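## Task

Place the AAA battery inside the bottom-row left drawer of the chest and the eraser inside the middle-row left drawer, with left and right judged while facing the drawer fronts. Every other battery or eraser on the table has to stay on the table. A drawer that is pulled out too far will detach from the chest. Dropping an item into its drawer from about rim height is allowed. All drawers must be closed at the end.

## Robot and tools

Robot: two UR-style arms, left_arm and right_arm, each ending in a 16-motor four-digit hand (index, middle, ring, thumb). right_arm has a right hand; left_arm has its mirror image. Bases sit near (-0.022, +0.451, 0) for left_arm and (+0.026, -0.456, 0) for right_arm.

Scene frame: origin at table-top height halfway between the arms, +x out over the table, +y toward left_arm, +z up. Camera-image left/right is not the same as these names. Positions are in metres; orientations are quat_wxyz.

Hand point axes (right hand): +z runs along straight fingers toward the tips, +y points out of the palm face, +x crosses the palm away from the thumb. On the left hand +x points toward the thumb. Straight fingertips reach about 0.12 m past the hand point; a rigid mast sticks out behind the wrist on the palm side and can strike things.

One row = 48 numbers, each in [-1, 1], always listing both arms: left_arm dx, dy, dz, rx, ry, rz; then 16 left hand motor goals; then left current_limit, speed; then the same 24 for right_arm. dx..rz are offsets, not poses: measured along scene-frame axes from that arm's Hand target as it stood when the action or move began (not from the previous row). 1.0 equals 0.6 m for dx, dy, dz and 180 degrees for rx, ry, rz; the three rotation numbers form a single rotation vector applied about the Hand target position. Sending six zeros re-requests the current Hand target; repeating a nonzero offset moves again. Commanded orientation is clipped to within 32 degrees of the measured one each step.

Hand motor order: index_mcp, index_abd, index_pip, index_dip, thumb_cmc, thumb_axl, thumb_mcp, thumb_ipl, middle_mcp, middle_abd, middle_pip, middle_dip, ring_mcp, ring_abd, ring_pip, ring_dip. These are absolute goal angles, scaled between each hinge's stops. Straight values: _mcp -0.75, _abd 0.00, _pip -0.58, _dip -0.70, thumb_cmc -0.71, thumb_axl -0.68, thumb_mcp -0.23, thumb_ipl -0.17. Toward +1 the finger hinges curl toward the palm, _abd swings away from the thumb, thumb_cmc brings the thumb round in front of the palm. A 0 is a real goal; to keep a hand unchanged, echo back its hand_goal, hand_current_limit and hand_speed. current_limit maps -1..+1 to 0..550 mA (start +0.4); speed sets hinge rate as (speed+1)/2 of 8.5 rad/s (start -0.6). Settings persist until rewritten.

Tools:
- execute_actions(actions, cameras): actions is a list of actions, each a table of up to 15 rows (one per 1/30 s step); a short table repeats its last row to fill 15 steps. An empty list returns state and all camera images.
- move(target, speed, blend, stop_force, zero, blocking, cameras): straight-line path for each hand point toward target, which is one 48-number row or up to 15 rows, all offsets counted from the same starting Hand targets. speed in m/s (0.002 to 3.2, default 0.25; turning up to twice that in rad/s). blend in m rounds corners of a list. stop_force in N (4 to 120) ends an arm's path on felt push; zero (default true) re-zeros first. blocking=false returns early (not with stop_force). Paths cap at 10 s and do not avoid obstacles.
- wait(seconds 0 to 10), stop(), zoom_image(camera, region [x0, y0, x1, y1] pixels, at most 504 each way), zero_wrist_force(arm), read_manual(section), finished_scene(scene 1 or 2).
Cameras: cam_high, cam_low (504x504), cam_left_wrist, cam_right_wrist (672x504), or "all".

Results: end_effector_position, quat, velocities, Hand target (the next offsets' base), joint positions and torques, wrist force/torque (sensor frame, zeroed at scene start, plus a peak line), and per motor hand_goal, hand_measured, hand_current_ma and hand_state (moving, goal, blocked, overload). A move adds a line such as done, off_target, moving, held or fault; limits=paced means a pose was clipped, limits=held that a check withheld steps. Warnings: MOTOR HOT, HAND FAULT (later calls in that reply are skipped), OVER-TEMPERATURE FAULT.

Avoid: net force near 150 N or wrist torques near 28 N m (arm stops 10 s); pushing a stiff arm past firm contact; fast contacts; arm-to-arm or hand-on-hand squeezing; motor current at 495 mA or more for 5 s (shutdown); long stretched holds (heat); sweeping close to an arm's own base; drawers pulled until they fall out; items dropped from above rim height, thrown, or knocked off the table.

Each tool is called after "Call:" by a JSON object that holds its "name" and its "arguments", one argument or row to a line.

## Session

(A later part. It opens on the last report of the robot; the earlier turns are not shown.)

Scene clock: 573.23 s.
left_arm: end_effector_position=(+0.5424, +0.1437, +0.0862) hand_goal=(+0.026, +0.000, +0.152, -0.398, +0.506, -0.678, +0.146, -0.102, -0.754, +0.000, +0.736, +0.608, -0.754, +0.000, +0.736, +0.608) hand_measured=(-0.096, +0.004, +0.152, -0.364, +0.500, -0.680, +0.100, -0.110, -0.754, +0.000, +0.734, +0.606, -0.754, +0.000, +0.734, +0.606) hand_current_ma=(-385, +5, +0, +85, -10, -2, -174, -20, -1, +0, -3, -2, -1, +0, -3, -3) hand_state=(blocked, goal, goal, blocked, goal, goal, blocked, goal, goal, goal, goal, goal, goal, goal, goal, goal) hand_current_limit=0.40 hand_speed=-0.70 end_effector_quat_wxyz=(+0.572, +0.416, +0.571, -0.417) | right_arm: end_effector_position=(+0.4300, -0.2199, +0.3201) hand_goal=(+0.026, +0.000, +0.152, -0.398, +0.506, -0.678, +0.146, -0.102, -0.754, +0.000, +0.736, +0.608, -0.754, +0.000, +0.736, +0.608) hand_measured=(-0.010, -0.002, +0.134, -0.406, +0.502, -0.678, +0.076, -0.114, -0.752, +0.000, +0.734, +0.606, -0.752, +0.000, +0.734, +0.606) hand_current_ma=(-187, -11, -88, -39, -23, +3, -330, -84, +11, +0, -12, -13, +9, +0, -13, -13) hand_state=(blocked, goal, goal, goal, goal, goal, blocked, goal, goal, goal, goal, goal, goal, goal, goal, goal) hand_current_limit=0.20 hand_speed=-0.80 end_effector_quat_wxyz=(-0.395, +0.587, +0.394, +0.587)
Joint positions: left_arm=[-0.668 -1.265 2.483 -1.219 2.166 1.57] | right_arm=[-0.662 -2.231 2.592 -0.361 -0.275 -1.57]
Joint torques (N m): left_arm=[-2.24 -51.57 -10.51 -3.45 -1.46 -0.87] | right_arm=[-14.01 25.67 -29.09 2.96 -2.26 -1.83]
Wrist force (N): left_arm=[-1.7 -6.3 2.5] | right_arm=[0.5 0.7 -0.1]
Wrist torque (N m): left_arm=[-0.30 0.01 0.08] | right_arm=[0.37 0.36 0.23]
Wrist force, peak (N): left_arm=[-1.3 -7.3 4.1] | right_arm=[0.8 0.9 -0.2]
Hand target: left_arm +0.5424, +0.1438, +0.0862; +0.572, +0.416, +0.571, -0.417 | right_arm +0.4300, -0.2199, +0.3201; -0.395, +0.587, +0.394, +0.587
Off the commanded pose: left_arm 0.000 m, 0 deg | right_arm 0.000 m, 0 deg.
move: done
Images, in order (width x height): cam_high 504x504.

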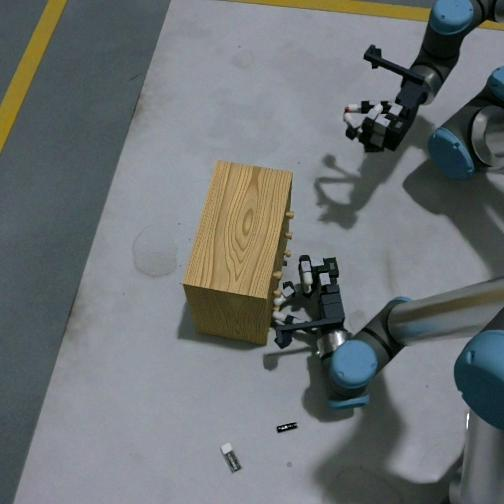

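Call:
{"name": "move", "arguments": {
  "target": [-0.16,0.0055,0,0,0,0,0.0263,0,0.153,-0.397,0.506,-0.678,0.1457,-0.1027,-0.753,0,0.737,0.609,-0.753,0,0.737,0.609,0.4,-0.7,0,0,0,0,0,0,0.0263,0,0.153,-0.397,0.506,-0.678,0.1457,-0.1027,-0.753,0,0.737,0.609,-0.753,0,0.737,0.609,0.2,-0.8],
  "speed": 0.06,
  "cameras": ["cam_high"]
}}

Call:
{"name": "zoom_image", "arguments": {
  "camera": "cam_high",
  "region": [220, 240, 340, 360]
}}

Scene clock: 579.93 s.
left_arm: end_effector_position=(+0.4465, +0.1471, +0.0862) hand_goal=(+0.026, +0.000, +0.152, -0.398, +0.506, -0.678, +0.146, -0.102, -0.754, +0.000, +0.736, +0.608, -0.754, +0.000, +0.736, +0.608) hand_measured=(-0.018, +0.000, +0.126, -0.414, +0.498, -0.680, +0.140, -0.106, -0.754, +0.000, +0.734, +0.606, -0.754, +0.000, +0.734, +0.606) hand_current_ma=(-130, +0, -60, -31, -14, -1, -11, -6, -1, +0, -3, -2, -1, +0, -3, -3) hand_state=(blocked, goal, blocked, goal, goal, goal, goal, goal, goal, goal, goal, goal, goal, goal, goal, goal) hand_current_limit=0.40 hand_speed=-0.70 end_effector_quat_wxyz=(+0.572, +0.416, +0.571, -0.417) | right_arm: end_effector_position=(+0.4300, -0.2199, +0.3201) hand_goal=(+0.026, +0.000, +0.152, -0.398, +0.506, -0.678, +0.146, -0.102, -0.754, +0.000, +0.736, +0.608, -0.754, +0.000, +0.736, +0.608) hand_measured=(-0.010, -0.002, +0.134, -0.406, +0.502, -0.678, +0.076, -0.114, -0.752, +0.000, +0.734, +0.606, -0.752, +0.000, +0.734, +0.606) hand_current_ma=(-187, -11, -88, -39, -23, +3, -330, -84, +11, +0, -12, -13, +9, +0, -13, -13) hand_state=(blocked, goal, goal, goal, goal, goal, blocked, goal, goal, goal, goal, goal, goal, goal, goal, goal) hand_current_limit=0.20 hand_speed=-0.80 end_effector_quat_wxyz=(-0.395, +0.587, +0.394, +0.587)
Joint positions: left_arm=[-0.862 -1.363 2.668 -1.307 1.971 1.57] | right_arm=[-0.662 -2.231 2.592 -0.361 -0.275 -1.57]
Joint torques (N m): left_arm=[-15.09 -42.73 -3.52 -4.96 -2.13 0.93] | right_arm=[-13.31 25.85 -30.25 3.08 -2.36 -1.88]
Wrist force (N): left_arm=[-0.4 -0.5 1.3] | right_arm=[0.5 0.5 -0.4]
Wrist torque (N m): left_arm=[-0.30 0.00 0.27] | right_arm=[0.37 0.37 0.22]
Wrist force, peak (N): left_arm=[-2.0 -6.4 2.4] | right_arm=[0.8 1.1 -0.5]
Hand target: left_arm +0.4464, +0.1471, +0.0862; +0.572, +0.416, +0.571, -0.417 | right_arm +0.4300, -0.2199, +0.3201; -0.395, +0.587, +0.394, +0.587
Off the commanded pose: left_arm 0.000 m, 0 deg | right_arm 0.000 m, 0 deg.
move: done
Images, in order (width x height): cam_high 504x504.

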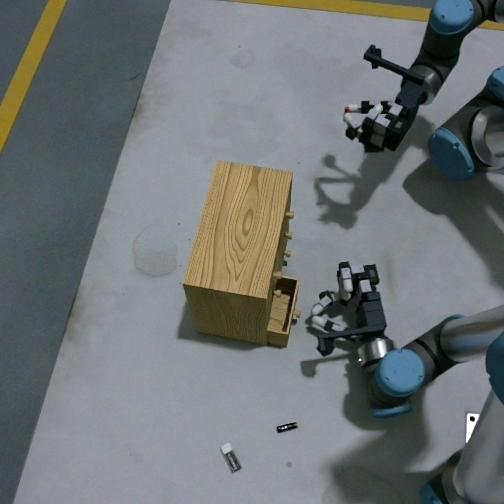

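Scaled by 4.200.

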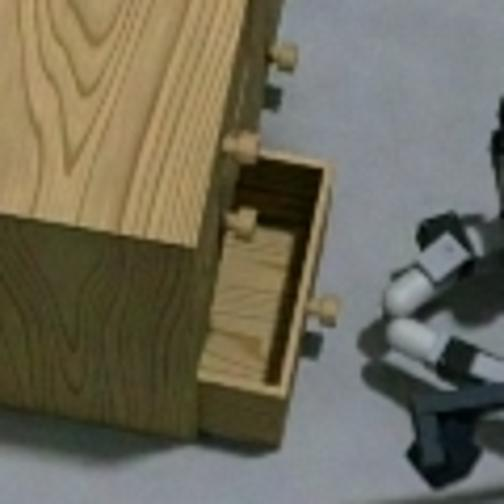

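Call:
{"name": "move", "arguments": {
  "target": [
    [-0.0273,0.0215,0.273,0,0,0,-0.278,0,0.153,-0.074,0.506,-0.678,-0.248,0.255,-0.753,0,0.737,0.609,-0.753,0,0.737,0.609,0.4,-0.7,0,0,0,0,0,0,0.0263,0,0.153,-0.397,0.506,-0.678,0.1457,-0.1027,-0.753,0,0.737,0.609,-0.753,0,0.737,0.609,0.2,-0.8],
    [-0.0107,0.4548,0.3063,0,0,0,-0.278,0,0.153,-0.074,0.506,-0.678,-0.248,0.255,-0.753,0,0.737,0.609,-0.753,0,0.737,0.609,0.4,-0.7,-0.05,0.3665,-0.0668,0,0,0,0.0263,0,0.153,-0.397,0.506,-0.678,0.1457,-0.1027,-0.753,0,0.737,0.609,-0.753,0,0.737,0.609,0.2,-0.8],
    [0.3122,0.7315,0.123,-0.5287,0.2766,0.5390,-0.278,0,0.153,-0.074,0.506,-0.678,-0.248,0.255,-0.753,0,0.737,0.609,-0.753,0,0.737,0.609,0.4,-0.7,-0.0512,0.8093,-0.2457,0,0,0,0.0263,0,0.153,-0.397,0.506,-0.678,0.1457,-0.1027,-0.753,0,0.737,0.609,-0.753,0,0.737,0.609,0.2,-0.8]
  ],
  "speed": 0.4,
  "blend": [0.05,0.05,0],
  "cameras": ["cam_high","cam_left_wrist"]
}}

Call:
{"name": "zoom_image", "arguments": {
  "camera": "cam_high",
  "region": [220, 220, 380, 380]
}}

Scene clock: 649.00 s.
left_arm: end_effector_position=(+0.6338, +0.5860, +0.1600) hand_goal=(-0.278, +0.000, +0.152, -0.074, +0.506, -0.678, -0.248, +0.254, -0.754, +0.000, +0.736, +0.608, -0.754, +0.000, +0.736, +0.608) hand_measured=(-0.274, -0.002, +0.150, -0.078, +0.504, -0.680, -0.248, +0.252, -0.750, +0.000, +0.734, +0.606, -0.748, +0.000, +0.734, +0.606) hand_current_ma=(+5, -1, -2, -4, -2, -1, +1, -3, +7, +0, -2, -2, +9, +0, -3, -3) hand_state=(goal, goal, goal, goal, goal, goal, goal, goal, goal, goal, goal, goal, goal, goal, goal, goal) hand_current_limit=0.40 hand_speed=-0.70 end_effector_quat_wxyz=(-0.513, +0.734, -0.365, +0.256) | right_arm: end_effector_position=(+0.3993, +0.2657, +0.1726) hand_goal=(+0.026, +0.000, +0.152, -0.398, +0.506, -0.678, +0.146, -0.102, -0.754, +0.000, +0.736, +0.608, -0.754, +0.000, +0.736, +0.608) hand_measured=(-0.010, -0.002, +0.134, -0.406, +0.502, -0.678, +0.078, -0.114, -0.754, +0.000, +0.734, +0.606, -0.754, +0.000, +0.734, +0.606) hand_current_ma=(-192, -11, -88, -39, -24, +3, -330, -84, +5, +0, -12, -13, +4, +0, -12, -13) hand_state=(blocked, goal, goal, goal, goal, goal, blocked, goal, goal, goal, goal, goal, goal, goal, goal, goal) hand_current_limit=0.20 hand_speed=-0.80 end_effector_quat_wxyz=(-0.395, +0.587, +0.394, +0.587)
Joint positions: left_arm=[-0.309 -1.453 2.142 -0.126 0.699 -0.45] | right_arm=[0.89 -1.268 2.175 -0.907 1.277 -1.57]
Joint torques (N m): left_arm=[9.58 -29.31 -38.42 3.56 1.94 -2.38] | right_arm=[22.95 -45.26 -45.09 -5.22 2.72 0.28]
Wrist force (N): left_arm=[2.1 -1.0 0.7] | right_arm=[0.8 0.4 -0.3]
Wrist torque (N m): left_arm=[-0.28 -0.40 0.43] | right_arm=[0.31 0.38 0.04]
Wrist force, peak (N): left_arm=[4.9 -2.8 2.8] | right_arm=[0.5 2.1 -0.9]
Hand target: left_arm +0.6338, +0.5860, +0.1600; -0.513, +0.734, -0.365, +0.256 | right_arm +0.3993, +0.2657, +0.1726; -0.395, +0.587, +0.394, +0.587
Off the commanded pose: left_arm 0.000 m, 0 deg | right_arm 0.000 m, 0 deg.
move: done
camera_calibration:
cam_left_wrist: T_world_to_cam=[[-0.289107, 0.74059, 0.606583, -0.379339], [-0.126079, -0.657579, 0.742761, 0.299389], [0.948958, 0.13826, 0.283484, -0.604159], [0, 0, 0, 1]] pos_world=[0.501398, 0.561338, 0.178995]
Images, in order (width x height): cam_high 504x504, cam_left_wrist 672x504.

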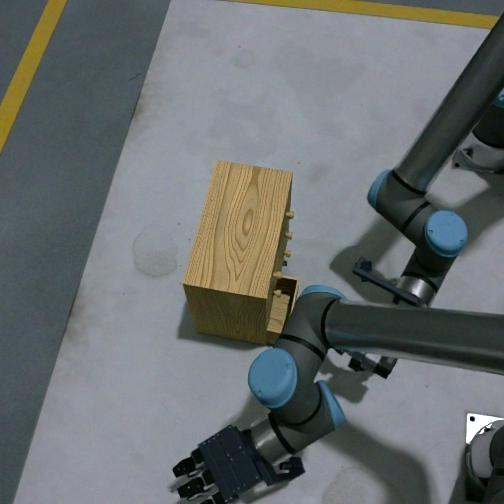

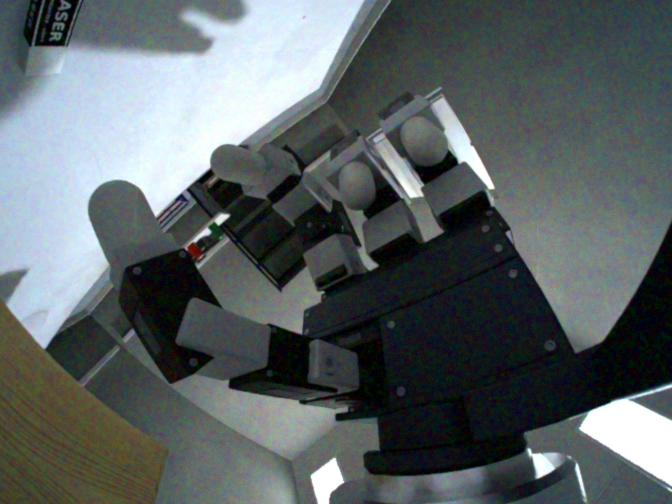

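Scaled by 3.150.

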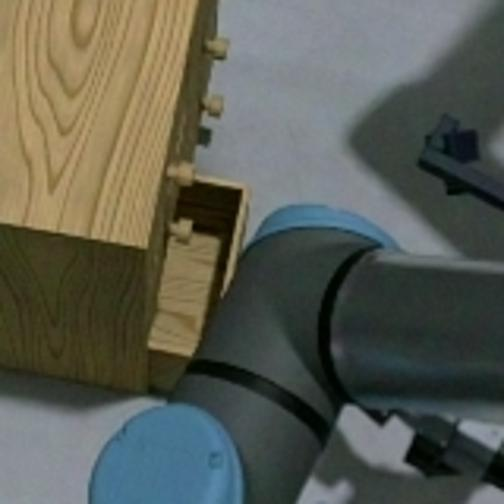

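Call:
{"name": "zoom_image", "arguments": {
  "camera": "cam_left_wrist",
  "region": [0, 0, 160, 120]
}}

Call:
{"name": "move", "arguments": {
  "target": [0,0,0,0,0,0,-0.278,0,0.153,-0.074,0.506,-0.678,-0.248,0.255,-0.753,0,0.737,0.609,-0.753,0,0.737,0.609,0.4,-0.7,0.2033,-0.0072,0,0,0,0,0.0263,0,0.153,-0.397,0.506,-0.678,0.1457,-0.1027,-0.753,0,0.737,0.609,-0.753,0,0.737,0.609,0.2,-0.8],
  "speed": 0.12,
  "cameras": ["cam_low","cam_right_wrist"]
}}

Call:
{"name": "zoom_image", "arguments": {
  "camera": "cam_low",
  "region": [40, 180, 240, 380]
}}

Scaled by 3.150 from the camera's 672x504 image, which has a finer 960x720 frame.

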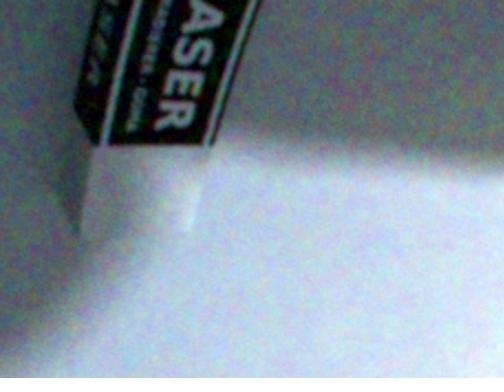

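Scene clock: 662.33 s.
left_arm: end_effector_position=(+0.6338, +0.5860, +0.1600) hand_goal=(-0.278, +0.000, +0.152, -0.074, +0.506, -0.678, -0.248, +0.254, -0.754, +0.000, +0.736, +0.608, -0.754, +0.000, +0.736, +0.608) hand_measured=(-0.274, -0.002, +0.150, -0.078, +0.504, -0.680, -0.248, +0.252, -0.750, +0.000, +0.734, +0.606, -0.748, +0.000, +0.734, +0.606) hand_current_ma=(+5, -1, -2, -4, -2, -1, +1, -3, +7, +0, -2, -2, +9, +0, -3, -3) hand_state=(goal, goal, goal, goal, goal, goal, goal, goal, goal, goal, goal, goal, goal, goal, goal, goal) hand_current_limit=0.40 hand_speed=-0.70 end_effector_quat_wxyz=(-0.513, +0.734, -0.365, +0.256) | right_arm: end_effector_position=(+0.5211, +0.2614, +0.1726) hand_goal=(+0.026, +0.000, +0.152, -0.398, +0.506, -0.678, +0.146, -0.102, -0.754, +0.000, +0.736, +0.608, -0.754, +0.000, +0.736, +0.608) hand_measured=(-0.010, -0.002, +0.134, -0.406, +0.502, -0.678, +0.078, -0.114, -0.752, +0.000, +0.734, +0.606, -0.754, +0.000, +0.734, +0.606) hand_current_ma=(-192, -11, -88, -39, -24, +3, -330, -84, +5, +0, -12, -13, +4, +0, -12, -13) hand_state=(blocked, goal, goal, goal, goal, goal, blocked, goal, goal, goal, goal, goal, goal, goal, goal, goal) hand_current_limit=0.20 hand_speed=-0.80 end_effector_quat_wxyz=(-0.395, +0.587, +0.394, +0.587)
Joint positions: left_arm=[-0.309 -1.453 2.142 -0.126 0.699 -0.45] | right_arm=[0.728 -1.204 2.075 -0.871 1.114 -1.57]
Joint torques (N m): left_arm=[10.78 -27.28 -38.91 3.14 1.66 -3.1] | right_arm=[-15.6 -51.05 -45.72 0.87 -2.43 2.33]
Wrist force (N): left_arm=[2.2 -1.0 1.0] | right_arm=[0.8 0.7 -0.2]
Wrist torque (N m): left_arm=[-0.32 -0.40 0.44] | right_arm=[0.29 0.39 0.07]
Wrist force, peak (N): left_arm=[2.7 -1.1 0.9] | right_arm=[0.7 2.5 -0.3]
Hand target: left_arm +0.6338, +0.5860, +0.1600; -0.513, +0.734, -0.365, +0.256 | right_arm +0.5212, +0.2614, +0.1726; -0.395, +0.587, +0.394, +0.587
Off the commanded pose: left_arm 0.000 m, 0 deg | right_arm 0.000 m, 0 deg.
move: done
camera_calibration:
cam_right_wrist: T_world_to_cam=[[0.611158, -0.225285, -0.75877, -0.0941929], [-0.752252, -0.463481, -0.468297, 0.559613], [-0.246175, 0.85699, -0.452731, 0.107241], [0, 0, 0, 1]] pos_world=[0.504937, 0.146245, 0.239146]
Images, in order (width x height): cam_low 504x504, cam_right_wrist 672x504.

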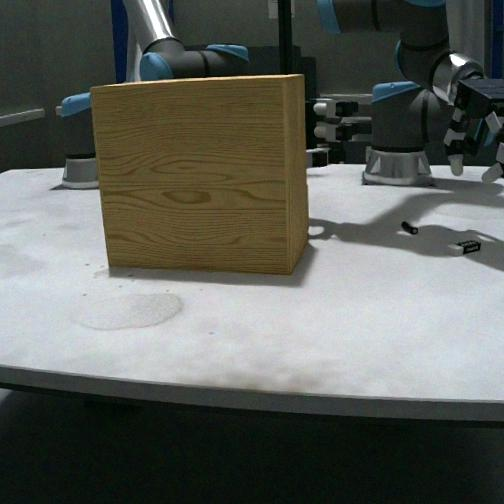

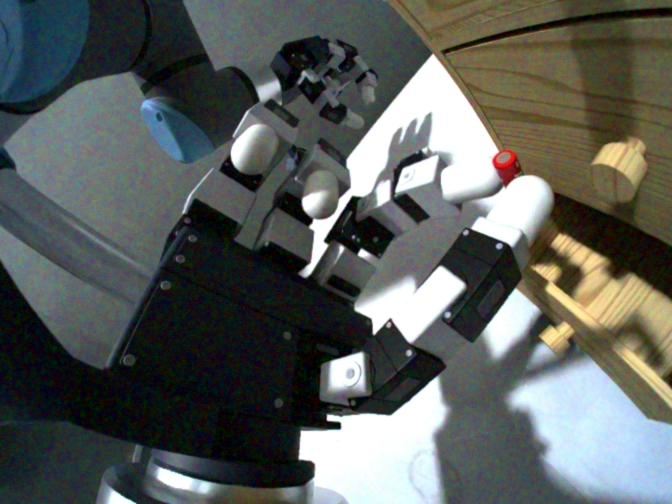

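Scaled by 2.520.

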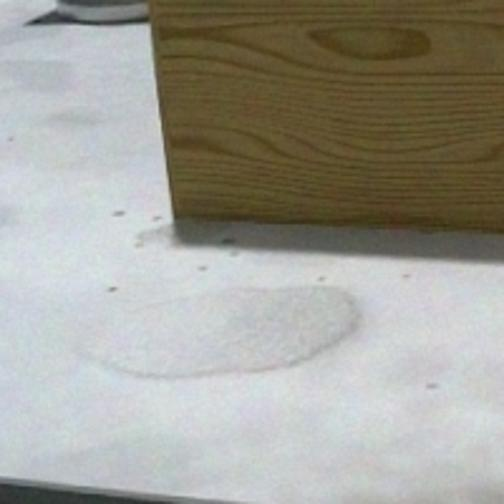

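Call:
{"name": "zoom_image", "arguments": {
  "camera": "cam_right_wrist",
  "region": [420, 80, 672, 420]
}}

Scaled by 1.482 from the camera's 672x504 image, which has a finer 960x720 frame.

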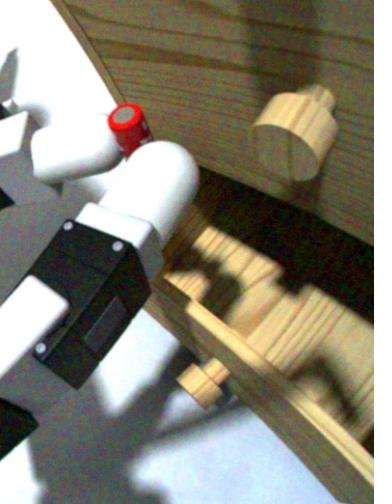

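Call:
{"name": "move", "arguments": {
  "target": [0.005,-0.0083,-0.1417,0,0,0,-0.278,0,0.153,-0.074,0.506,-0.678,-0.248,0.255,-0.753,0,0.737,0.609,-0.753,0,0.737,0.609,0.4,-0.7,0.0267,0.0192,0,0,0,0,0.0263,0,0.153,-0.397,0.506,-0.678,0.1457,-0.1027,-0.753,0,0.737,0.609,-0.753,0,0.737,0.609,0.2,-0.8],
  "speed": 0.12,
  "cameras": ["cam_left_wrist","cam_right_wrist"]
}}

Call:
{"name": "zoom_image", "arguments": {
  "camera": "cam_right_wrist",
  "region": [420, 80, 672, 420]
}}

Call:
{"name": "zoom_image", "arguments": {
  "camera": "cam_left_wrist",
  "region": [0, 0, 240, 240]
}}

Scene clock: 702.67 s.
left_arm: end_effector_position=(+0.6368, +0.5810, +0.0751) hand_goal=(-0.278, +0.000, +0.152, -0.074, +0.506, -0.678, -0.248, +0.254, -0.754, +0.000, +0.736, +0.608, -0.754, +0.000, +0.736, +0.608) hand_measured=(-0.274, -0.002, +0.150, -0.078, +0.504, -0.680, -0.248, +0.252, -0.750, +0.000, +0.734, +0.606, -0.748, +0.000, +0.734, +0.606) hand_current_ma=(+5, -1, -2, -4, -2, -1, +1, -3, +7, +0, -2, -2, +9, +0, -3, -3) hand_state=(goal, goal, goal, goal, goal, goal, goal, goal, goal, goal, goal, goal, goal, goal, goal, goal) hand_current_limit=0.40 hand_speed=-0.70 end_effector_quat_wxyz=(-0.513, +0.734, -0.365, +0.256) | right_arm: end_effector_position=(+0.5372, +0.2729, +0.1726) hand_goal=(+0.026, +0.000, +0.152, -0.398, +0.506, -0.678, +0.146, -0.102, -0.754, +0.000, +0.736, +0.608, -0.754, +0.000, +0.736, +0.608) hand_measured=(-0.010, -0.002, +0.134, -0.406, +0.502, -0.678, +0.078, -0.114, -0.752, +0.000, +0.734, +0.606, -0.754, +0.000, +0.734, +0.606) hand_current_ma=(-192, -11, -88, -39, -24, +3, -330, -84, +5, +0, -12, -13, +4, +0, -12, -13) hand_state=(blocked, goal, goal, goal, goal, goal, blocked, goal, goal, goal, goal, goal, goal, goal, goal, goal) hand_current_limit=0.20 hand_speed=-0.80 end_effector_quat_wxyz=(-0.395, +0.587, +0.394, +0.587)
Joint positions: left_arm=[-0.318 -1.33 2.196 -0.297 0.692 -0.458] | right_arm=[0.724 -1.181 2.038 -0.857 1.111 -1.57]
Joint torques (N m): left_arm=[-11.27 -34.5 -18.85 -1.53 -1.24 1.5] | right_arm=[-14.64 -53.73 -47.4 0.46 -2.74 -0.49]
Wrist force (N): left_arm=[2.1 -0.7 1.0] | right_arm=[0.9 0.2 -0.4]
Wrist torque (N m): left_arm=[-0.24 -0.40 0.41] | right_arm=[0.27 0.36 0.03]
Wrist force, peak (N): left_arm=[2.5 -2.0 0.1] | right_arm=[1.5 0.8 -0.3]
Hand target: left_arm +0.6368, +0.5810, +0.0750; -0.513, +0.734, -0.365, +0.256 | right_arm +0.5373, +0.2729, +0.1726; -0.395, +0.587, +0.394, +0.587
Off the commanded pose: left_arm 0.000 m, 0 deg | right_arm 0.000 m, 0 deg.
move: done
camera_calibration:
cam_left_wrist: T_world_to_cam=[[-0.289173, 0.740601, 0.606539, -0.323177], [-0.126026, -0.657547, 0.742799, 0.359566], [0.948945, 0.138358, 0.28348, -0.582265], [0, 0, 0, 1]] pos_world=[0.504398, 0.556338, 0.0939947]
cam_right_wrist: T_world_to_cam=[[0.611158, -0.225285, -0.75877, -0.101442], [-0.752252, -0.463481, -0.468297, 0.577054], [-0.246175, 0.85699, -0.452731, 0.101349], [0, 0, 0, 1]] pos_world=[0.521037, 0.157745, 0.239146]
Images, in order (width x height): cam_left_wrist 672x504, cam_right_wrist 672x504.

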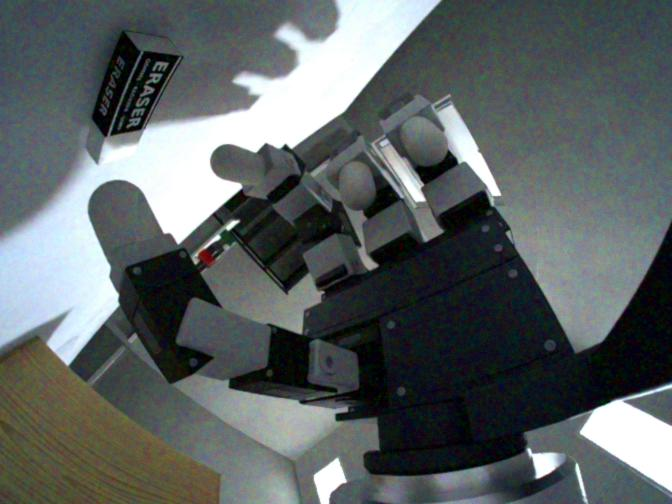

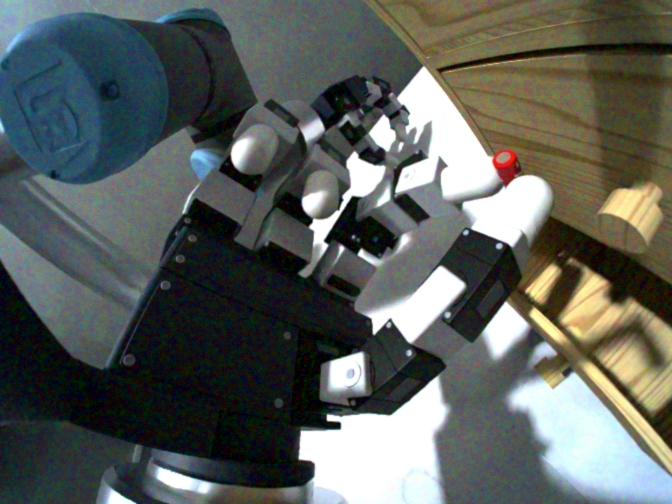

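Scaled by 1.482 from the camera's 672x504 image, which has a finer 960x720 frame.

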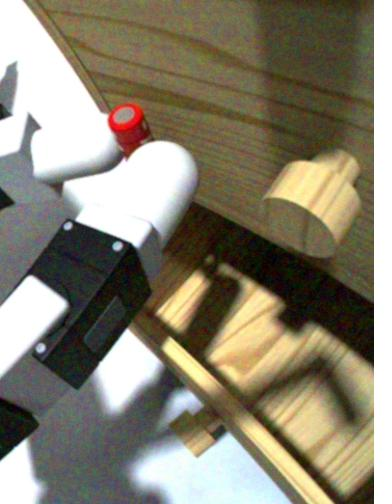

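Scaled by 2.100 from the camera's 672x504 image, which has a finer 960x720 frame.

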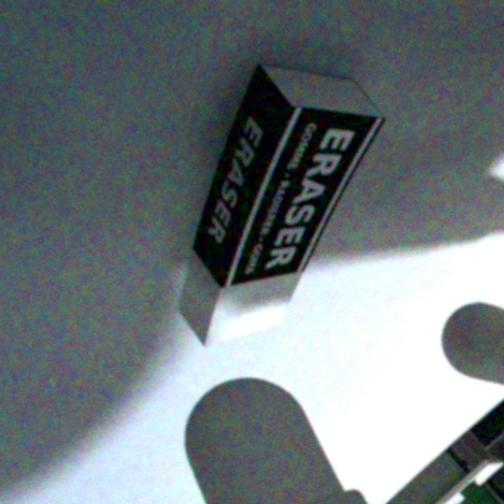

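Call:
{"name": "move", "arguments": {
  "target": [0.0025,0,-0.05,0,0,0,-0.278,0,0.153,-0.074,0.506,-0.678,-0.248,0.255,-0.753,0,0.737,0.609,-0.753,0,0.737,0.609,0.4,-0.7,0,0,-0.0133,0,0,0,0.0263,0,0.153,-0.397,0.506,-0.678,0.1457,-0.1027,-0.753,0,0.737,0.609,-0.753,0,0.737,0.609,0.2,-0.8],
  "speed": 0.08
}}

Call:
{"name": "move", "arguments": {
  "target": [0,0,-0.025,0,0,0,-0.278,0,0.153,-0.074,0.506,-0.678,-0.248,0.255,-0.753,0,0.737,0.609,-0.753,0,0.737,0.609,0.4,-0.7,0,0,0,0,0,0,-0.168,0,0.153,-0.19,0.506,-0.678,-0.113,0.1326,-0.753,0,0.737,0.609,-0.753,0,0.737,0.609,0.3,-0.6],
  "speed": 0.025,
  "stop_force": 5,
  "cameras": ["cam_left_wrist","cam_right_wrist"]
}}

Call:
{"name": "zoom_image", "arguments": {
  "camera": "cam_right_wrist",
  "region": [420, 80, 672, 420]
}}

Scene clock: 733.20 s.
left_arm: end_effector_position=(+0.6383, +0.5810, +0.0451) hand_goal=(-0.278, +0.000, +0.152, -0.074, +0.506, -0.678, -0.248, +0.254, -0.754, +0.000, +0.736, +0.608, -0.754, +0.000, +0.736, +0.608) hand_measured=(-0.274, -0.002, +0.150, -0.078, +0.504, -0.680, -0.248, +0.252, -0.750, +0.000, +0.734, +0.606, -0.748, +0.000, +0.734, +0.606) hand_current_ma=(+5, -1, -2, -4, -2, -1, +1, -3, +7, +0, -2, -2, +9, +0, -3, -3) hand_state=(goal, goal, goal, goal, goal, goal, goal, goal, goal, goal, goal, goal, goal, goal, goal, goal) hand_current_limit=0.40 hand_speed=-0.70 end_effector_quat_wxyz=(-0.513, +0.734, -0.365, +0.256) | right_arm: end_effector_position=(+0.5373, +0.2729, +0.1647) hand_goal=(+0.026, +0.000, +0.152, -0.398, +0.506, -0.678, +0.146, -0.102, -0.754, +0.000, +0.736, +0.608, -0.754, +0.000, +0.736, +0.608) hand_measured=(-0.010, -0.002, +0.134, -0.406, +0.502, -0.678, +0.078, -0.114, -0.752, +0.000, +0.734, +0.606, -0.754, +0.000, +0.734, +0.606) hand_current_ma=(-192, -11, -88, -39, -24, +3, -330, -84, +5, +0, -12, -13, +4, +0, -12, -13) hand_state=(blocked, goal, goal, goal, goal, goal, blocked, goal, goal, goal, goal, goal, goal, goal, goal, goal) hand_current_limit=0.20 hand_speed=-0.80 end_effector_quat_wxyz=(-0.395, +0.587, +0.394, +0.587)
Joint positions: left_arm=[-0.317 -1.281 2.208 -0.36 0.693 -0.457] | right_arm=[0.724 -1.17 2.042 -0.872 1.111 -1.57]
Joint torques (N m): left_arm=[11.15 -36.24 -17.05 -1.39 2.05 1.68] | right_arm=[-14.98 -54.35 -17.25 -4.81 -3.1 -0.36]
Wrist force (N): left_arm=[2.3 -0.8 0.5] | right_arm=[0.7 0.5 -0.4]
Wrist torque (N m): left_arm=[-0.22 -0.43 0.45] | right_arm=[0.30 0.38 0.03]
Wrist force, peak (N): left_arm=[2.7 -1.1 0.9] | right_arm=[1.7 1.0 -0.5]
Hand target: left_arm +0.6383, +0.5810, +0.0450; -0.513, +0.734, -0.365, +0.256 | right_arm +0.5373, +0.2729, +0.1647; -0.395, +0.587, +0.394, +0.587
Off the commanded pose: left_arm 0.000 m, 0 deg | right_arm 0.000 m, 0 deg.
move: done

Scene clock: 734.70 s.
left_arm: end_effector_position=(+0.6382, +0.5810, +0.0361) hand_goal=(-0.278, +0.000, +0.152, -0.074, +0.506, -0.678, -0.248, +0.254, -0.754, +0.000, +0.736, +0.608, -0.754, +0.000, +0.736, +0.608) hand_measured=(-0.274, -0.002, +0.150, -0.078, +0.504, -0.680, -0.248, +0.252, -0.750, +0.000, +0.734, +0.606, -0.748, +0.000, +0.734, +0.606) hand_current_ma=(+5, -1, -2, -4, -2, -1, +1, -3, +7, +0, -2, -2, +9, +0, -3, -3) hand_state=(goal, goal, goal, goal, goal, goal, goal, goal, goal, goal, goal, goal, goal, goal, goal, goal) hand_current_limit=0.40 hand_speed=-0.70 end_effector_quat_wxyz=(-0.513, +0.734, -0.365, +0.256) | right_arm: end_effector_position=(+0.5373, +0.2729, +0.1647) hand_goal=(-0.168, +0.000, +0.152, -0.190, +0.506, -0.678, -0.114, +0.132, -0.754, +0.000, +0.736, +0.608, -0.754, +0.000, +0.736, +0.608) hand_measured=(-0.166, -0.002, +0.150, -0.192, +0.500, -0.678, -0.112, +0.130, -0.752, +0.000, +0.734, +0.606, -0.754, +0.000, +0.734, +0.606) hand_current_ma=(+13, -11, -13, -14, -30, +1, +12, -15, +5, +0, -12, -13, +4, +0, -12, -13) hand_state=(goal, goal, goal, goal, goal, goal, goal, goal, goal, goal, goal, goal, goal, goal, goal, goal) hand_current_limit=0.30 hand_speed=-0.60 end_effector_quat_wxyz=(-0.395, +0.587, +0.394, +0.587)
Joint positions: left_arm=[-0.317 -1.266 2.212 -0.379 0.693 -0.457] | right_arm=[0.724 -1.17 2.042 -0.872 1.111 -1.57]
Joint torques (N m): left_arm=[8.87 -60.24 -30.79 2.74 1.33 -1.38] | right_arm=[-12.33 -52.4 -17.35 -4.72 -2.9 1.01]
Wrist force (N): left_arm=[2.8 -0.6 0.7] | right_arm=[1.1 0.8 -0.3]
Wrist torque (N m): left_arm=[-0.21 -0.50 0.49] | right_arm=[0.34 0.34 0.06]
Wrist force, peak (N): left_arm=[2.9 -0.9 1.1] | right_arm=[1.7 0.5 -0.6]
Hand target: left_arm +0.6382, +0.5810, +0.0361; -0.513, +0.734, -0.365, +0.256 (not the last commanded pose) | right_arm +0.5373, +0.2729, +0.1647; -0.395, +0.587, +0.394, +0.587
Off the commanded pose: left_arm 0.006 m, 0 deg | right_arm 0.000 m, 0 deg.
move: held (left_arm; a check stopped the path); limits=held
pose unreachable (left arm): on one or more control steps of this call, first in action 0 (counted from 0), this arm could not follow its commanded pose, so it was not sent that pose on those steps. It may still have moved: this result reports where it is.
cause: moving toward the commanded pose would bring a part of the arm too close to another arm (a part of this arm just beyond joint 3 (elbow) and a part of the right arm just beyond its joint 6 (wrist 3), where that arm would come to rest).
camera_calibration:
cam_left_wrist: T_world_to_cam=[[-0.289046, 0.74062, 0.606577, -0.299239], [-0.126018, -0.657545, 0.742801, 0.388785], [0.948985, 0.138264, 0.283392, -0.57261], [0, 0, 0, 1]] pos_world=[0.505899, 0.556438, 0.0549946]
cam_right_wrist: T_world_to_cam=[[0.611215, -0.22525, -0.758735, -0.107555], [-0.752206, -0.463498, -0.468354, 0.5733], [-0.246176, 0.85699, -0.452731, 0.0977278], [0, 0, 0, 1]] pos_world=[0.521037, 0.157745, 0.231146]
Images, in order (width x height): cam_left_wrist 672x504, cam_right_wrist 672x504.

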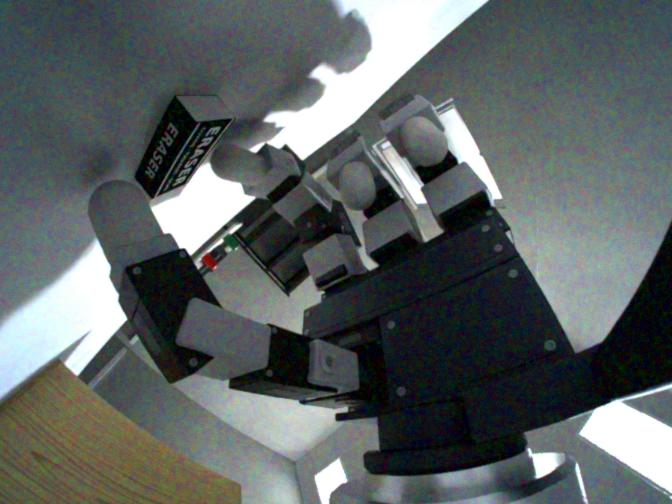

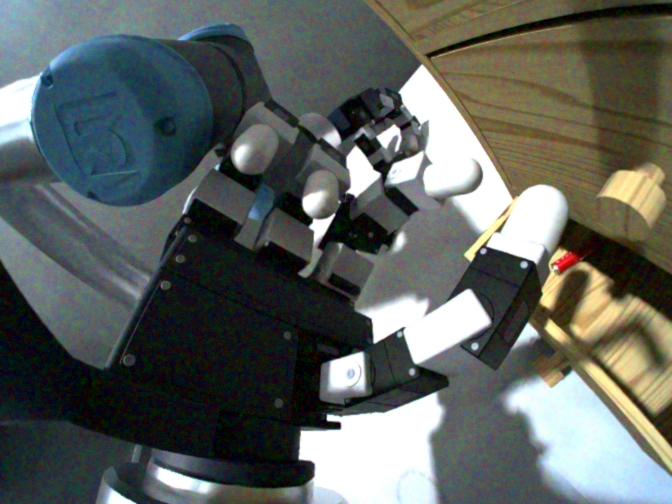

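Scaled by 1.482 from the camera's 672x504 image, which has a finer 960x720 frame.

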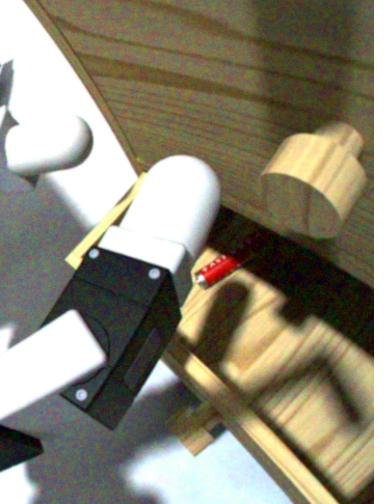

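Call:
{"name": "move", "arguments": {
  "target": [
    [0,0,0,0,0,0,-0.278,0,0.153,-0.074,0.506,-0.678,-0.248,0.255,-0.753,0,0.737,0.609,-0.753,0,0.737,0.609,0.4,-0.7,-0.2,0.007,0,0,0,0,-0.168,0,0.153,-0.19,0.506,-0.678,-0.113,0.1326,-0.753,0,0.737,0.609,-0.753,0,0.737,0.609,0.3,-0.6],
    [0,0,0,0,0,0,-0.278,0,0.153,-0.074,0.506,-0.678,-0.248,0.255,-0.753,0,0.737,0.609,-0.753,0,0.737,0.609,0.4,-0.7,-0.2,-0.35,0.0467,0,0,0,-0.168,0,0.153,-0.19,0.506,-0.678,-0.113,0.1326,-0.753,0,0.737,0.609,-0.753,0,0.737,0.609,0.3,-0.6]
  ],
  "speed": 0.25,
  "blend": [0.03,0]
}}

Call:
{"name": "move", "arguments": {
  "target": [0,0,-0.0105,0,0,0,-0.278,0,0.153,-0.074,0.506,-0.678,-0.248,0.255,-0.753,0,0.737,0.609,-0.753,0,0.737,0.609,0.4,-0.7,0,0,0,0,0,0,-0.168,0,0.153,-0.19,0.506,-0.678,-0.113,0.1326,-0.753,0,0.737,0.609,-0.753,0,0.737,0.609,0.3,-0.6],
  "speed": 0.012,
  "stop_force": 5,
  "cameras": ["cam_high","cam_left_wrist"]
}}

Call:
{"name": "zoom_image", "arguments": {
  "camera": "cam_left_wrist",
  "region": [60, 60, 300, 300]
}}

Scene clock: 762.43 s.
left_arm: end_effector_position=(+0.6382, +0.5810, +0.0361) hand_goal=(-0.278, +0.000, +0.152, -0.074, +0.506, -0.678, -0.248, +0.254, -0.754, +0.000, +0.736, +0.608, -0.754, +0.000, +0.736, +0.608) hand_measured=(-0.274, -0.002, +0.150, -0.078, +0.504, -0.680, -0.248, +0.252, -0.750, +0.000, +0.734, +0.606, -0.748, +0.000, +0.734, +0.606) hand_current_ma=(+5, -1, -2, -4, -2, -1, +1, -3, +7, +0, -2, -2, +9, +0, -3, -3) hand_state=(goal, goal, goal, goal, goal, goal, goal, goal, goal, goal, goal, goal, goal, goal, goal, goal) hand_current_limit=0.40 hand_speed=-0.70 end_effector_quat_wxyz=(-0.513, +0.734, -0.365, +0.256) | right_arm: end_effector_position=(+0.4173, +0.0629, +0.1927) hand_goal=(-0.168, +0.000, +0.152, -0.190, +0.506, -0.678, -0.114, +0.132, -0.754, +0.000, +0.736, +0.608, -0.754, +0.000, +0.736, +0.608) hand_measured=(-0.166, -0.002, +0.150, -0.192, +0.500, -0.678, -0.112, +0.130, -0.754, +0.000, +0.734, +0.606, -0.754, +0.000, +0.734, +0.606) hand_current_ma=(+6, -11, -11, -14, -31, +1, +9, -13, +4, +0, -12, -13, +3, +0, -12, -12) hand_state=(goal, goal, goal, goal, goal, goal, goal, goal, goal, goal, goal, goal, goal, goal, goal, goal) hand_current_limit=0.30 hand_speed=-0.60 end_effector_quat_wxyz=(-0.395, +0.587, +0.394, +0.587)
Joint positions: left_arm=[-0.317 -1.266 2.212 -0.379 0.693 -0.457] | right_arm=[0.511 -1.559 2.489 -0.93 0.897 -1.57]
Joint torques (N m): left_arm=[10.19 -58.15 -30.3 2.81 1.75 -1.34] | right_arm=[-14.75 -51.51 -14.24 0.86 -2.86 2.68]
Wrist force (N): left_arm=[2.4 -0.7 0.9] | right_arm=[1.0 0.8 -0.8]
Wrist torque (N m): left_arm=[-0.24 -0.44 0.45] | right_arm=[0.42 0.36 0.02]
Wrist force, peak (N): left_arm=[2.8 -1.1 1.0] | right_arm=[1.1 3.0 0.6]
Hand target: left_arm +0.6382, +0.5810, +0.0361; -0.513, +0.734, -0.365, +0.256 | right_arm +0.4173, +0.0629, +0.1927; -0.395, +0.587, +0.394, +0.587
Off the commanded pose: left_arm 0.000 m, 0 deg | right_arm 0.000 m, 0 deg.
move: done

Scene clock: 764.10 s.
left_arm: end_effector_position=(+0.6383, +0.5810, +0.0310) hand_goal=(-0.278, +0.000, +0.152, -0.074, +0.506, -0.678, -0.248, +0.254, -0.754, +0.000, +0.736, +0.608, -0.754, +0.000, +0.736, +0.608) hand_measured=(-0.284, +0.000, +0.162, -0.060, +0.504, -0.680, -0.250, +0.258, -0.750, +0.000, +0.734, +0.606, -0.748, +0.000, +0.734, +0.606) hand_current_ma=(-10, +0, +16, +27, -2, -1, -4, +8, +7, +0, -2, -2, +9, +0, -3, -3) hand_state=(goal, goal, goal, goal, goal, goal, goal, goal, goal, goal, goal, goal, goal, goal, goal, goal) hand_current_limit=0.40 hand_speed=-0.70 end_effector_quat_wxyz=(-0.513, +0.734, -0.365, +0.256) | right_arm: end_effector_position=(+0.4173, +0.0629, +0.1927) hand_goal=(-0.168, +0.000, +0.152, -0.190, +0.506, -0.678, -0.114, +0.132, -0.754, +0.000, +0.736, +0.608, -0.754, +0.000, +0.736, +0.608) hand_measured=(-0.166, -0.002, +0.150, -0.192, +0.500, -0.678, -0.112, +0.130, -0.754, +0.000, +0.734, +0.606, -0.754, +0.000, +0.734, +0.606) hand_current_ma=(+6, -11, -11, -14, -31, +1, +9, -13, +4, +0, -12, -13, +3, +0, -12, -12) hand_state=(goal, goal, goal, goal, goal, goal, goal, goal, goal, goal, goal, goal, goal, goal, goal, goal) hand_current_limit=0.30 hand_speed=-0.60 end_effector_quat_wxyz=(-0.395, +0.587, +0.394, +0.587)
Joint positions: left_arm=[-0.317 -1.258 2.214 -0.389 0.693 -0.457] | right_arm=[0.51 -1.559 2.489 -0.93 0.897 -1.57]
Joint torques (N m): left_arm=[6.85 -57.97 -30.1 2.89 1.28 -1.55] | right_arm=[-15.24 -50.45 -15.15 0.63 -2.74 2.35]
Wrist force (N): left_arm=[2.7 -2.7 0.6] | right_arm=[1.1 1.1 -0.2]
Wrist torque (N m): left_arm=[-0.28 -0.45 0.41] | right_arm=[0.41 0.33 0.04]
Wrist force, peak (N): left_arm=[1.4 -8.8 -0.9] | right_arm=[1.1 1.2 -0.8]
Hand target: left_arm +0.6383, +0.5810, +0.0310; -0.513, +0.734, -0.365, +0.256 (not the last commanded pose) | right_arm +0.4173, +0.0629, +0.1927; -0.395, +0.587, +0.394, +0.587
Off the commanded pose: left_arm 0.001 m, 0 deg | right_arm 0.000 m, 0 deg.
move: contact (left_arm)
camera_calibration:
cam_left_wrist: T_world_to_cam=[[-0.289116, 0.74061, 0.606555, -0.296104], [-0.125956, -0.657536, 0.74282, 0.392536], [0.948972, 0.138362, 0.283388, -0.571213], [0, 0, 0, 1]] pos_world=[0.505898, 0.556438, 0.0498946]
Images, in order (width x height): cam_high 504x504, cam_left_wrist 672x504.

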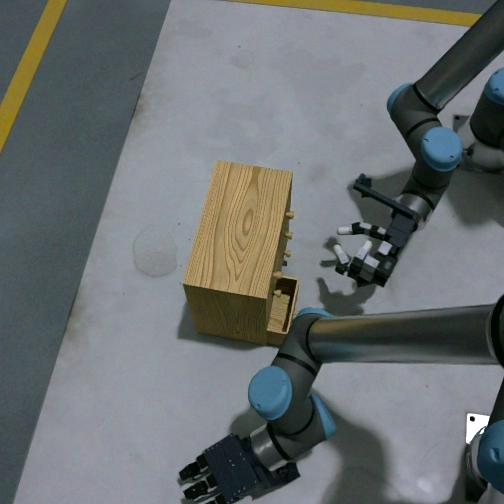

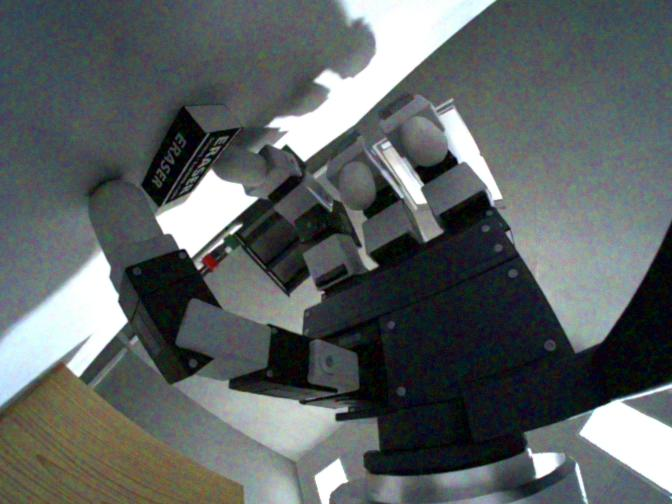

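Scaled by 2.100 from the camera's 672x504 image, which has a finer 960x720 frame.

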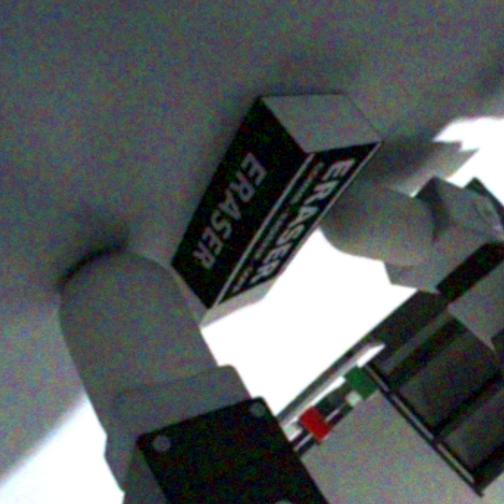

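Call:
{"name": "move", "arguments": {
  "target": [
    [0,0,0.0037,0,0,0,-0.278,0,0.153,-0.074,0.506,-0.678,-0.248,0.255,-0.753,0,0.737,0.609,-0.753,0,0.737,0.609,0.4,-0.7,0,0,0,0,0,0,-0.168,0,0.153,-0.19,0.506,-0.678,-0.113,0.1326,-0.753,0,0.737,0.609,-0.753,0,0.737,0.609,0.3,-0.6],
    [0,0,0.0037,0,0,0,0.0263,0,0.153,-0.397,0.506,-0.678,0.1457,-0.1027,-0.753,0,0.737,0.609,-0.753,0,0.737,0.609,0.3,-0.75,0,0,0,0,0,0,-0.168,0,0.153,-0.19,0.506,-0.678,-0.113,0.1326,-0.753,0,0.737,0.609,-0.753,0,0.737,0.609,0.3,-0.6],
    [0,0,0.415,0,0,0,0.0263,0,0.153,-0.397,0.506,-0.678,0.1457,-0.1027,-0.753,0,0.737,0.609,-0.753,0,0.737,0.609,0.3,-0.75,0,0,0,0,0,0,-0.168,0,0.153,-0.19,0.506,-0.678,-0.113,0.1326,-0.753,0,0.737,0.609,-0.753,0,0.737,0.609,0.3,-0.6]
  ],
  "speed": [0.05,0.05,0.15],
  "cameras": ["cam_high","cam_left_wrist"]
}}

Call:
{"name": "zoom_image", "arguments": {
  "camera": "cam_left_wrist",
  "region": [60, 60, 300, 300]
}}

Scene clock: 780.60 s.
left_arm: end_effector_position=(+0.6383, +0.5810, +0.2799) hand_goal=(+0.026, +0.000, +0.152, -0.398, +0.506, -0.678, +0.146, -0.102, -0.754, +0.000, +0.736, +0.608, -0.754, +0.000, +0.736, +0.608) hand_measured=(-0.042, -0.004, +0.126, -0.410, +0.506, -0.678, +0.020, -0.120, -0.750, +0.000, +0.734, +0.606, -0.748, +0.000, +0.734, +0.606) hand_current_ma=(-227, -3, -60, -22, +0, -1, -357, -56, +7, +0, -2, -2, +10, +0, -3, -3) hand_state=(blocked, goal, blocked, goal, goal, goal, blocked, goal, goal, goal, goal, goal, goal, goal, goal, goal) hand_current_limit=0.30 hand_speed=-0.75 end_effector_quat_wxyz=(-0.513, +0.734, -0.365, +0.256) | right_arm: end_effector_position=(+0.4173, +0.0629, +0.1927) hand_goal=(-0.168, +0.000, +0.152, -0.190, +0.506, -0.678, -0.114, +0.132, -0.754, +0.000, +0.736, +0.608, -0.754, +0.000, +0.736, +0.608) hand_measured=(-0.166, -0.002, +0.150, -0.192, +0.500, -0.678, -0.112, +0.130, -0.754, +0.000, +0.734, +0.606, -0.754, +0.000, +0.734, +0.606) hand_current_ma=(+6, -11, -11, -14, -31, +1, +9, -13, +4, +0, -12, -13, +3, +0, -12, -12) hand_state=(goal, goal, goal, goal, goal, goal, goal, goal, goal, goal, goal, goal, goal, goal, goal, goal) hand_current_limit=0.30 hand_speed=-0.60 end_effector_quat_wxyz=(-0.395, +0.587, +0.394, +0.587)
Joint positions: left_arm=[-0.317 -1.566 2.014 0.119 0.693 -0.457] | right_arm=[0.51 -1.559 2.489 -0.93 0.897 -1.57]
Joint torques (N m): left_arm=[-11.35 -44.85 -44.97 3.12 -0.77 -1.61] | right_arm=[-13.51 -52.37 -15.57 0.74 -2.67 2.68]
Wrist force (N): left_arm=[2.5 0.1 1.0] | right_arm=[0.8 1.1 -0.8]
Wrist torque (N m): left_arm=[-0.17 -0.43 0.08] | right_arm=[0.46 0.38 0.01]
Wrist force, peak (N): left_arm=[1.4 -40.7 -16.3] | right_arm=[1.6 1.3 -0.7]
Hand target: left_arm +0.6383, +0.5810, +0.2800; -0.513, +0.734, -0.365, +0.256 | right_arm +0.4173, +0.0629, +0.1927; -0.395, +0.587, +0.394, +0.587
Off the commanded pose: left_arm 0.000 m, 0 deg | right_arm 0.000 m, 0 deg.
move: done
camera_calibration:
cam_left_wrist: T_world_to_cam=[[-0.289116, 0.74061, 0.606555, -0.447075], [-0.125956, -0.657536, 0.74282, 0.207648], [0.948972, 0.138362, 0.283388, -0.641748], [0, 0, 0, 1]] pos_world=[0.505898, 0.556438, 0.298795]
Images, in order (width x height): cam_high 504x504, cam_left_wrist 672x504.

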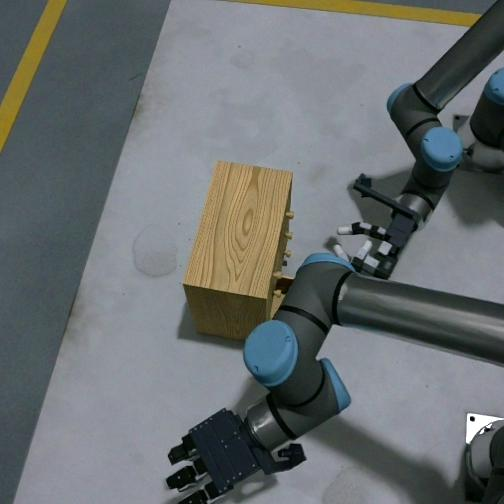

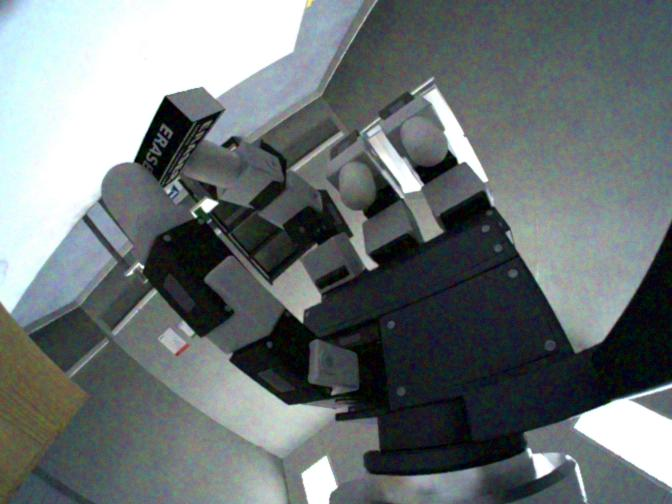

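Scaled by 2.100 from the camera's 672x504 image, which has a finer 960x720 frame.

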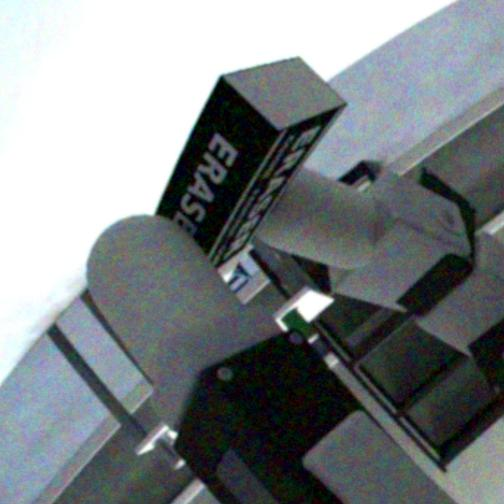

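Call:
{"name": "move", "arguments": {
  "target": [-0.147,0.198,0.117,0,0,0,0.0263,0,0.153,-0.397,0.506,-0.678,0.1457,-0.1027,-0.753,0,0.737,0.609,-0.753,0,0.737,0.609,0.3,-0.75,0.0545,0.2627,0,0,0,0,-0.168,0,0.153,-0.19,0.506,-0.678,-0.113,0.1326,-0.753,0,0.737,0.609,-0.753,0,0.737,0.609,0.79,-0.6],
  "speed": 0.2
}}

Call:
{"name": "move", "arguments": {
  "target": [0,0,0,0,0,0,0.0263,0,0.153,-0.397,0.506,-0.678,0.1457,-0.1027,-0.753,0,0.737,0.609,-0.753,0,0.737,0.609,0.3,-0.75,0.18,-0.0062,0,0,0,0,-0.168,0,0.153,-0.19,0.506,-0.678,-0.113,0.1326,-0.753,0,0.737,0.609,-0.753,0,0.737,0.609,0.79,-0.6],
  "speed": 0.05,
  "stop_force": 5,
  "cameras": ["cam_high","cam_right_wrist"]
}}

Call:
{"name": "zoom_image", "arguments": {
  "camera": "cam_right_wrist",
  "region": [420, 80, 672, 420]
}}

Scene clock: 793.97 s.
left_arm: end_effector_position=(+0.5501, +0.6997, +0.3501) hand_goal=(+0.026, +0.000, +0.152, -0.398, +0.506, -0.678, +0.146, -0.102, -0.754, +0.000, +0.736, +0.608, -0.754, +0.000, +0.736, +0.608) hand_measured=(-0.042, -0.002, +0.126, -0.410, +0.506, -0.678, +0.022, -0.120, -0.748, +0.000, +0.734, +0.606, -0.748, +0.000, +0.734, +0.606) hand_current_ma=(-227, -2, -63, -23, +1, -1, -357, -58, +8, +0, -2, -2, +11, +0, -3, -3) hand_state=(blocked, goal, blocked, goal, goal, goal, blocked, goal, goal, goal, goal, goal, goal, goal, goal, goal) hand_current_limit=0.30 hand_speed=-0.75 end_effector_quat_wxyz=(-0.513, +0.734, -0.365, +0.256) | right_arm: end_effector_position=(+0.4499, +0.2204, +0.1927) hand_goal=(-0.168, +0.000, +0.152, -0.190, +0.506, -0.678, -0.114, +0.132, -0.754, +0.000, +0.736, +0.608, -0.754, +0.000, +0.736, +0.608) hand_measured=(-0.168, -0.002, +0.150, -0.192, +0.500, -0.678, -0.112, +0.130, -0.754, +0.000, +0.734, +0.606, -0.754, +0.000, +0.734, +0.606) hand_current_ma=(+3, -11, -11, -14, -32, +1, +8, -13, +1, +0, -12, -13, +0, +0, -12, -12) hand_state=(goal, goal, goal, goal, goal, goal, goal, goal, goal, goal, goal, goal, goal, goal, goal, goal) hand_current_limit=0.79 hand_speed=-0.60 end_effector_quat_wxyz=(-0.395, +0.587, +0.394, +0.587)
Joint positions: left_arm=[-0.079 -1.753 2.038 0.168 0.9 -0.294] | right_arm=[0.76 -1.326 2.204 -0.878 1.147 -1.57]
Joint torques (N m): left_arm=[14.26 -34.36 -47.04 1.76 2.05 2.35] | right_arm=[23.5 -37.38 -45.23 0.63 2.58 -1.33]
Wrist force (N): left_arm=[2.3 -0.6 1.3] | right_arm=[1.1 1.2 0.0]
Wrist torque (N m): left_arm=[-0.24 -0.44 0.07] | right_arm=[0.34 0.31 0.03]
Wrist force, peak (N): left_arm=[6.0 1.2 0.8] | right_arm=[1.3 1.5 -1.8]
Hand target: left_arm +0.5501, +0.6998, +0.3502; -0.513, +0.734, -0.365, +0.256 | right_arm +0.4500, +0.2205, +0.1927; -0.395, +0.587, +0.394, +0.587
Off the commanded pose: left_arm 0.000 m, 0 deg | right_arm 0.000 m, 0 deg.
move: done

Scene clock: 797.17 s.
left_arm: end_effector_position=(+0.5501, +0.6998, +0.3502) hand_goal=(+0.026, +0.000, +0.152, -0.398, +0.506, -0.678, +0.146, -0.102, -0.754, +0.000, +0.736, +0.608, -0.754, +0.000, +0.736, +0.608) hand_measured=(-0.042, -0.002, +0.126, -0.410, +0.506, -0.678, +0.022, -0.120, -0.748, +0.000, +0.734, +0.606, -0.748, +0.000, +0.734, +0.606) hand_current_ma=(-227, -2, -63, -23, +1, -1, -357, -58, +8, +0, -2, -2, +11, +0, -3, -3) hand_state=(blocked, goal, blocked, goal, goal, goal, blocked, goal, goal, goal, goal, goal, goal, goal, goal, goal) hand_current_limit=0.30 hand_speed=-0.75 end_effector_quat_wxyz=(-0.513, +0.734, -0.365, +0.256) | right_arm: end_effector_position=(+0.5469, +0.2171, +0.1927) hand_goal=(-0.168, +0.000, +0.152, -0.190, +0.506, -0.678, -0.114, +0.132, -0.754, +0.000, +0.736, +0.608, -0.754, +0.000, +0.736, +0.608) hand_measured=(-0.168, -0.002, +0.154, -0.188, +0.500, -0.678, -0.116, +0.132, -0.754, +0.000, +0.734, +0.606, -0.754, +0.000, +0.734, +0.606) hand_current_ma=(+4, -9, +12, +14, -32, +1, -13, +6, +1, +0, -12, -13, +1, +0, -12, -12) hand_state=(goal, goal, goal, goal, goal, goal, goal, goal, goal, goal, goal, goal, goal, goal, goal, goal) hand_current_limit=0.79 hand_speed=-0.60 end_effector_quat_wxyz=(-0.395, +0.587, +0.394, +0.587)
Joint positions: left_arm=[-0.079 -1.753 2.038 0.168 0.901 -0.294] | right_arm=[0.64 -1.261 2.11 -0.849 1.027 -1.57]
Joint torques (N m): left_arm=[11.1 -35.95 -48.23 2.13 2.7 2.61] | right_arm=[21.99 -81.97 -18.63 -5.11 1.48 1.14]
Wrist force (N): left_arm=[2.6 -0.9 1.1] | right_arm=[0.8 0.5 -0.6]
Wrist torque (N m): left_arm=[-0.26 -0.49 0.12] | right_arm=[0.35 0.26 0.03]
Wrist force, peak (N): left_arm=[2.9 -0.9 1.3] | right_arm=[1.8 -7.3 -5.2]
Hand target: left_arm +0.5501, +0.6998, +0.3502; -0.513, +0.734, -0.365, +0.256 | right_arm +0.5469, +0.2171, +0.1927; -0.395, +0.587, +0.394, +0.587 (not the last commanded pose)
Off the commanded pose: left_arm 0.000 m, 0 deg | right_arm 0.011 m, 0 deg.
move: contact (right_arm)
camera_calibration:
cam_right_wrist: T_world_to_cam=[[0.611215, -0.22525, -0.758735, -0.104732], [-0.752206, -0.463498, -0.468354, 0.567894], [-0.246176, 0.85699, -0.452731, 0.160657], [0, 0, 0, 1]] pos_world=[0.530737, 0.101945, 0.259246]
Images, in order (width x height): cam_high 504x504, cam_right_wrist 672x504.

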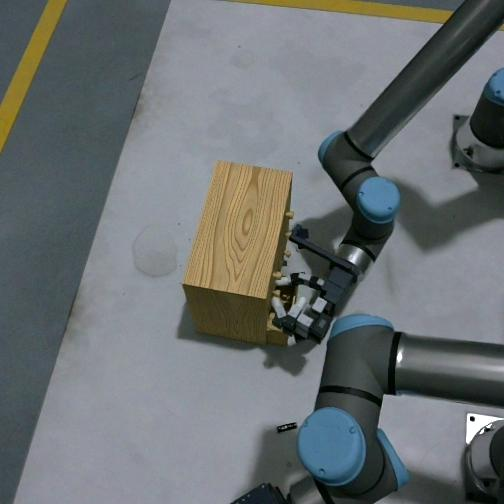

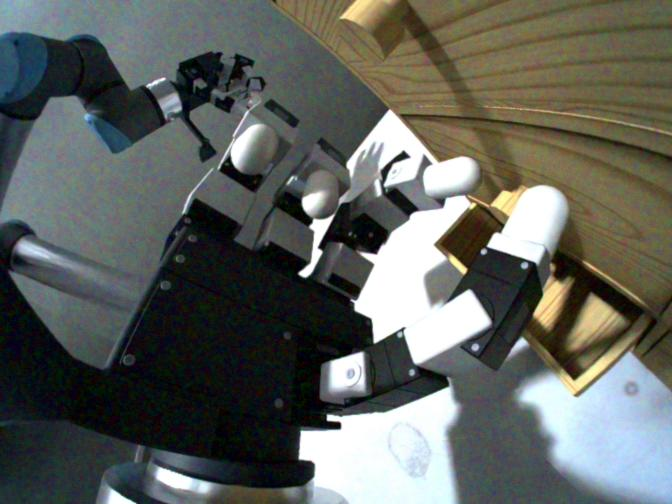

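Scaled by 1.482 from the camera's 672x504 image, which has a finer 960x720 frame.

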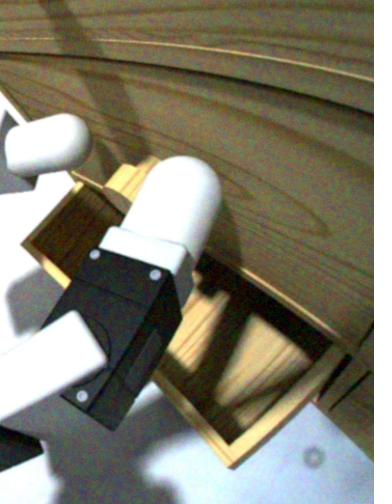

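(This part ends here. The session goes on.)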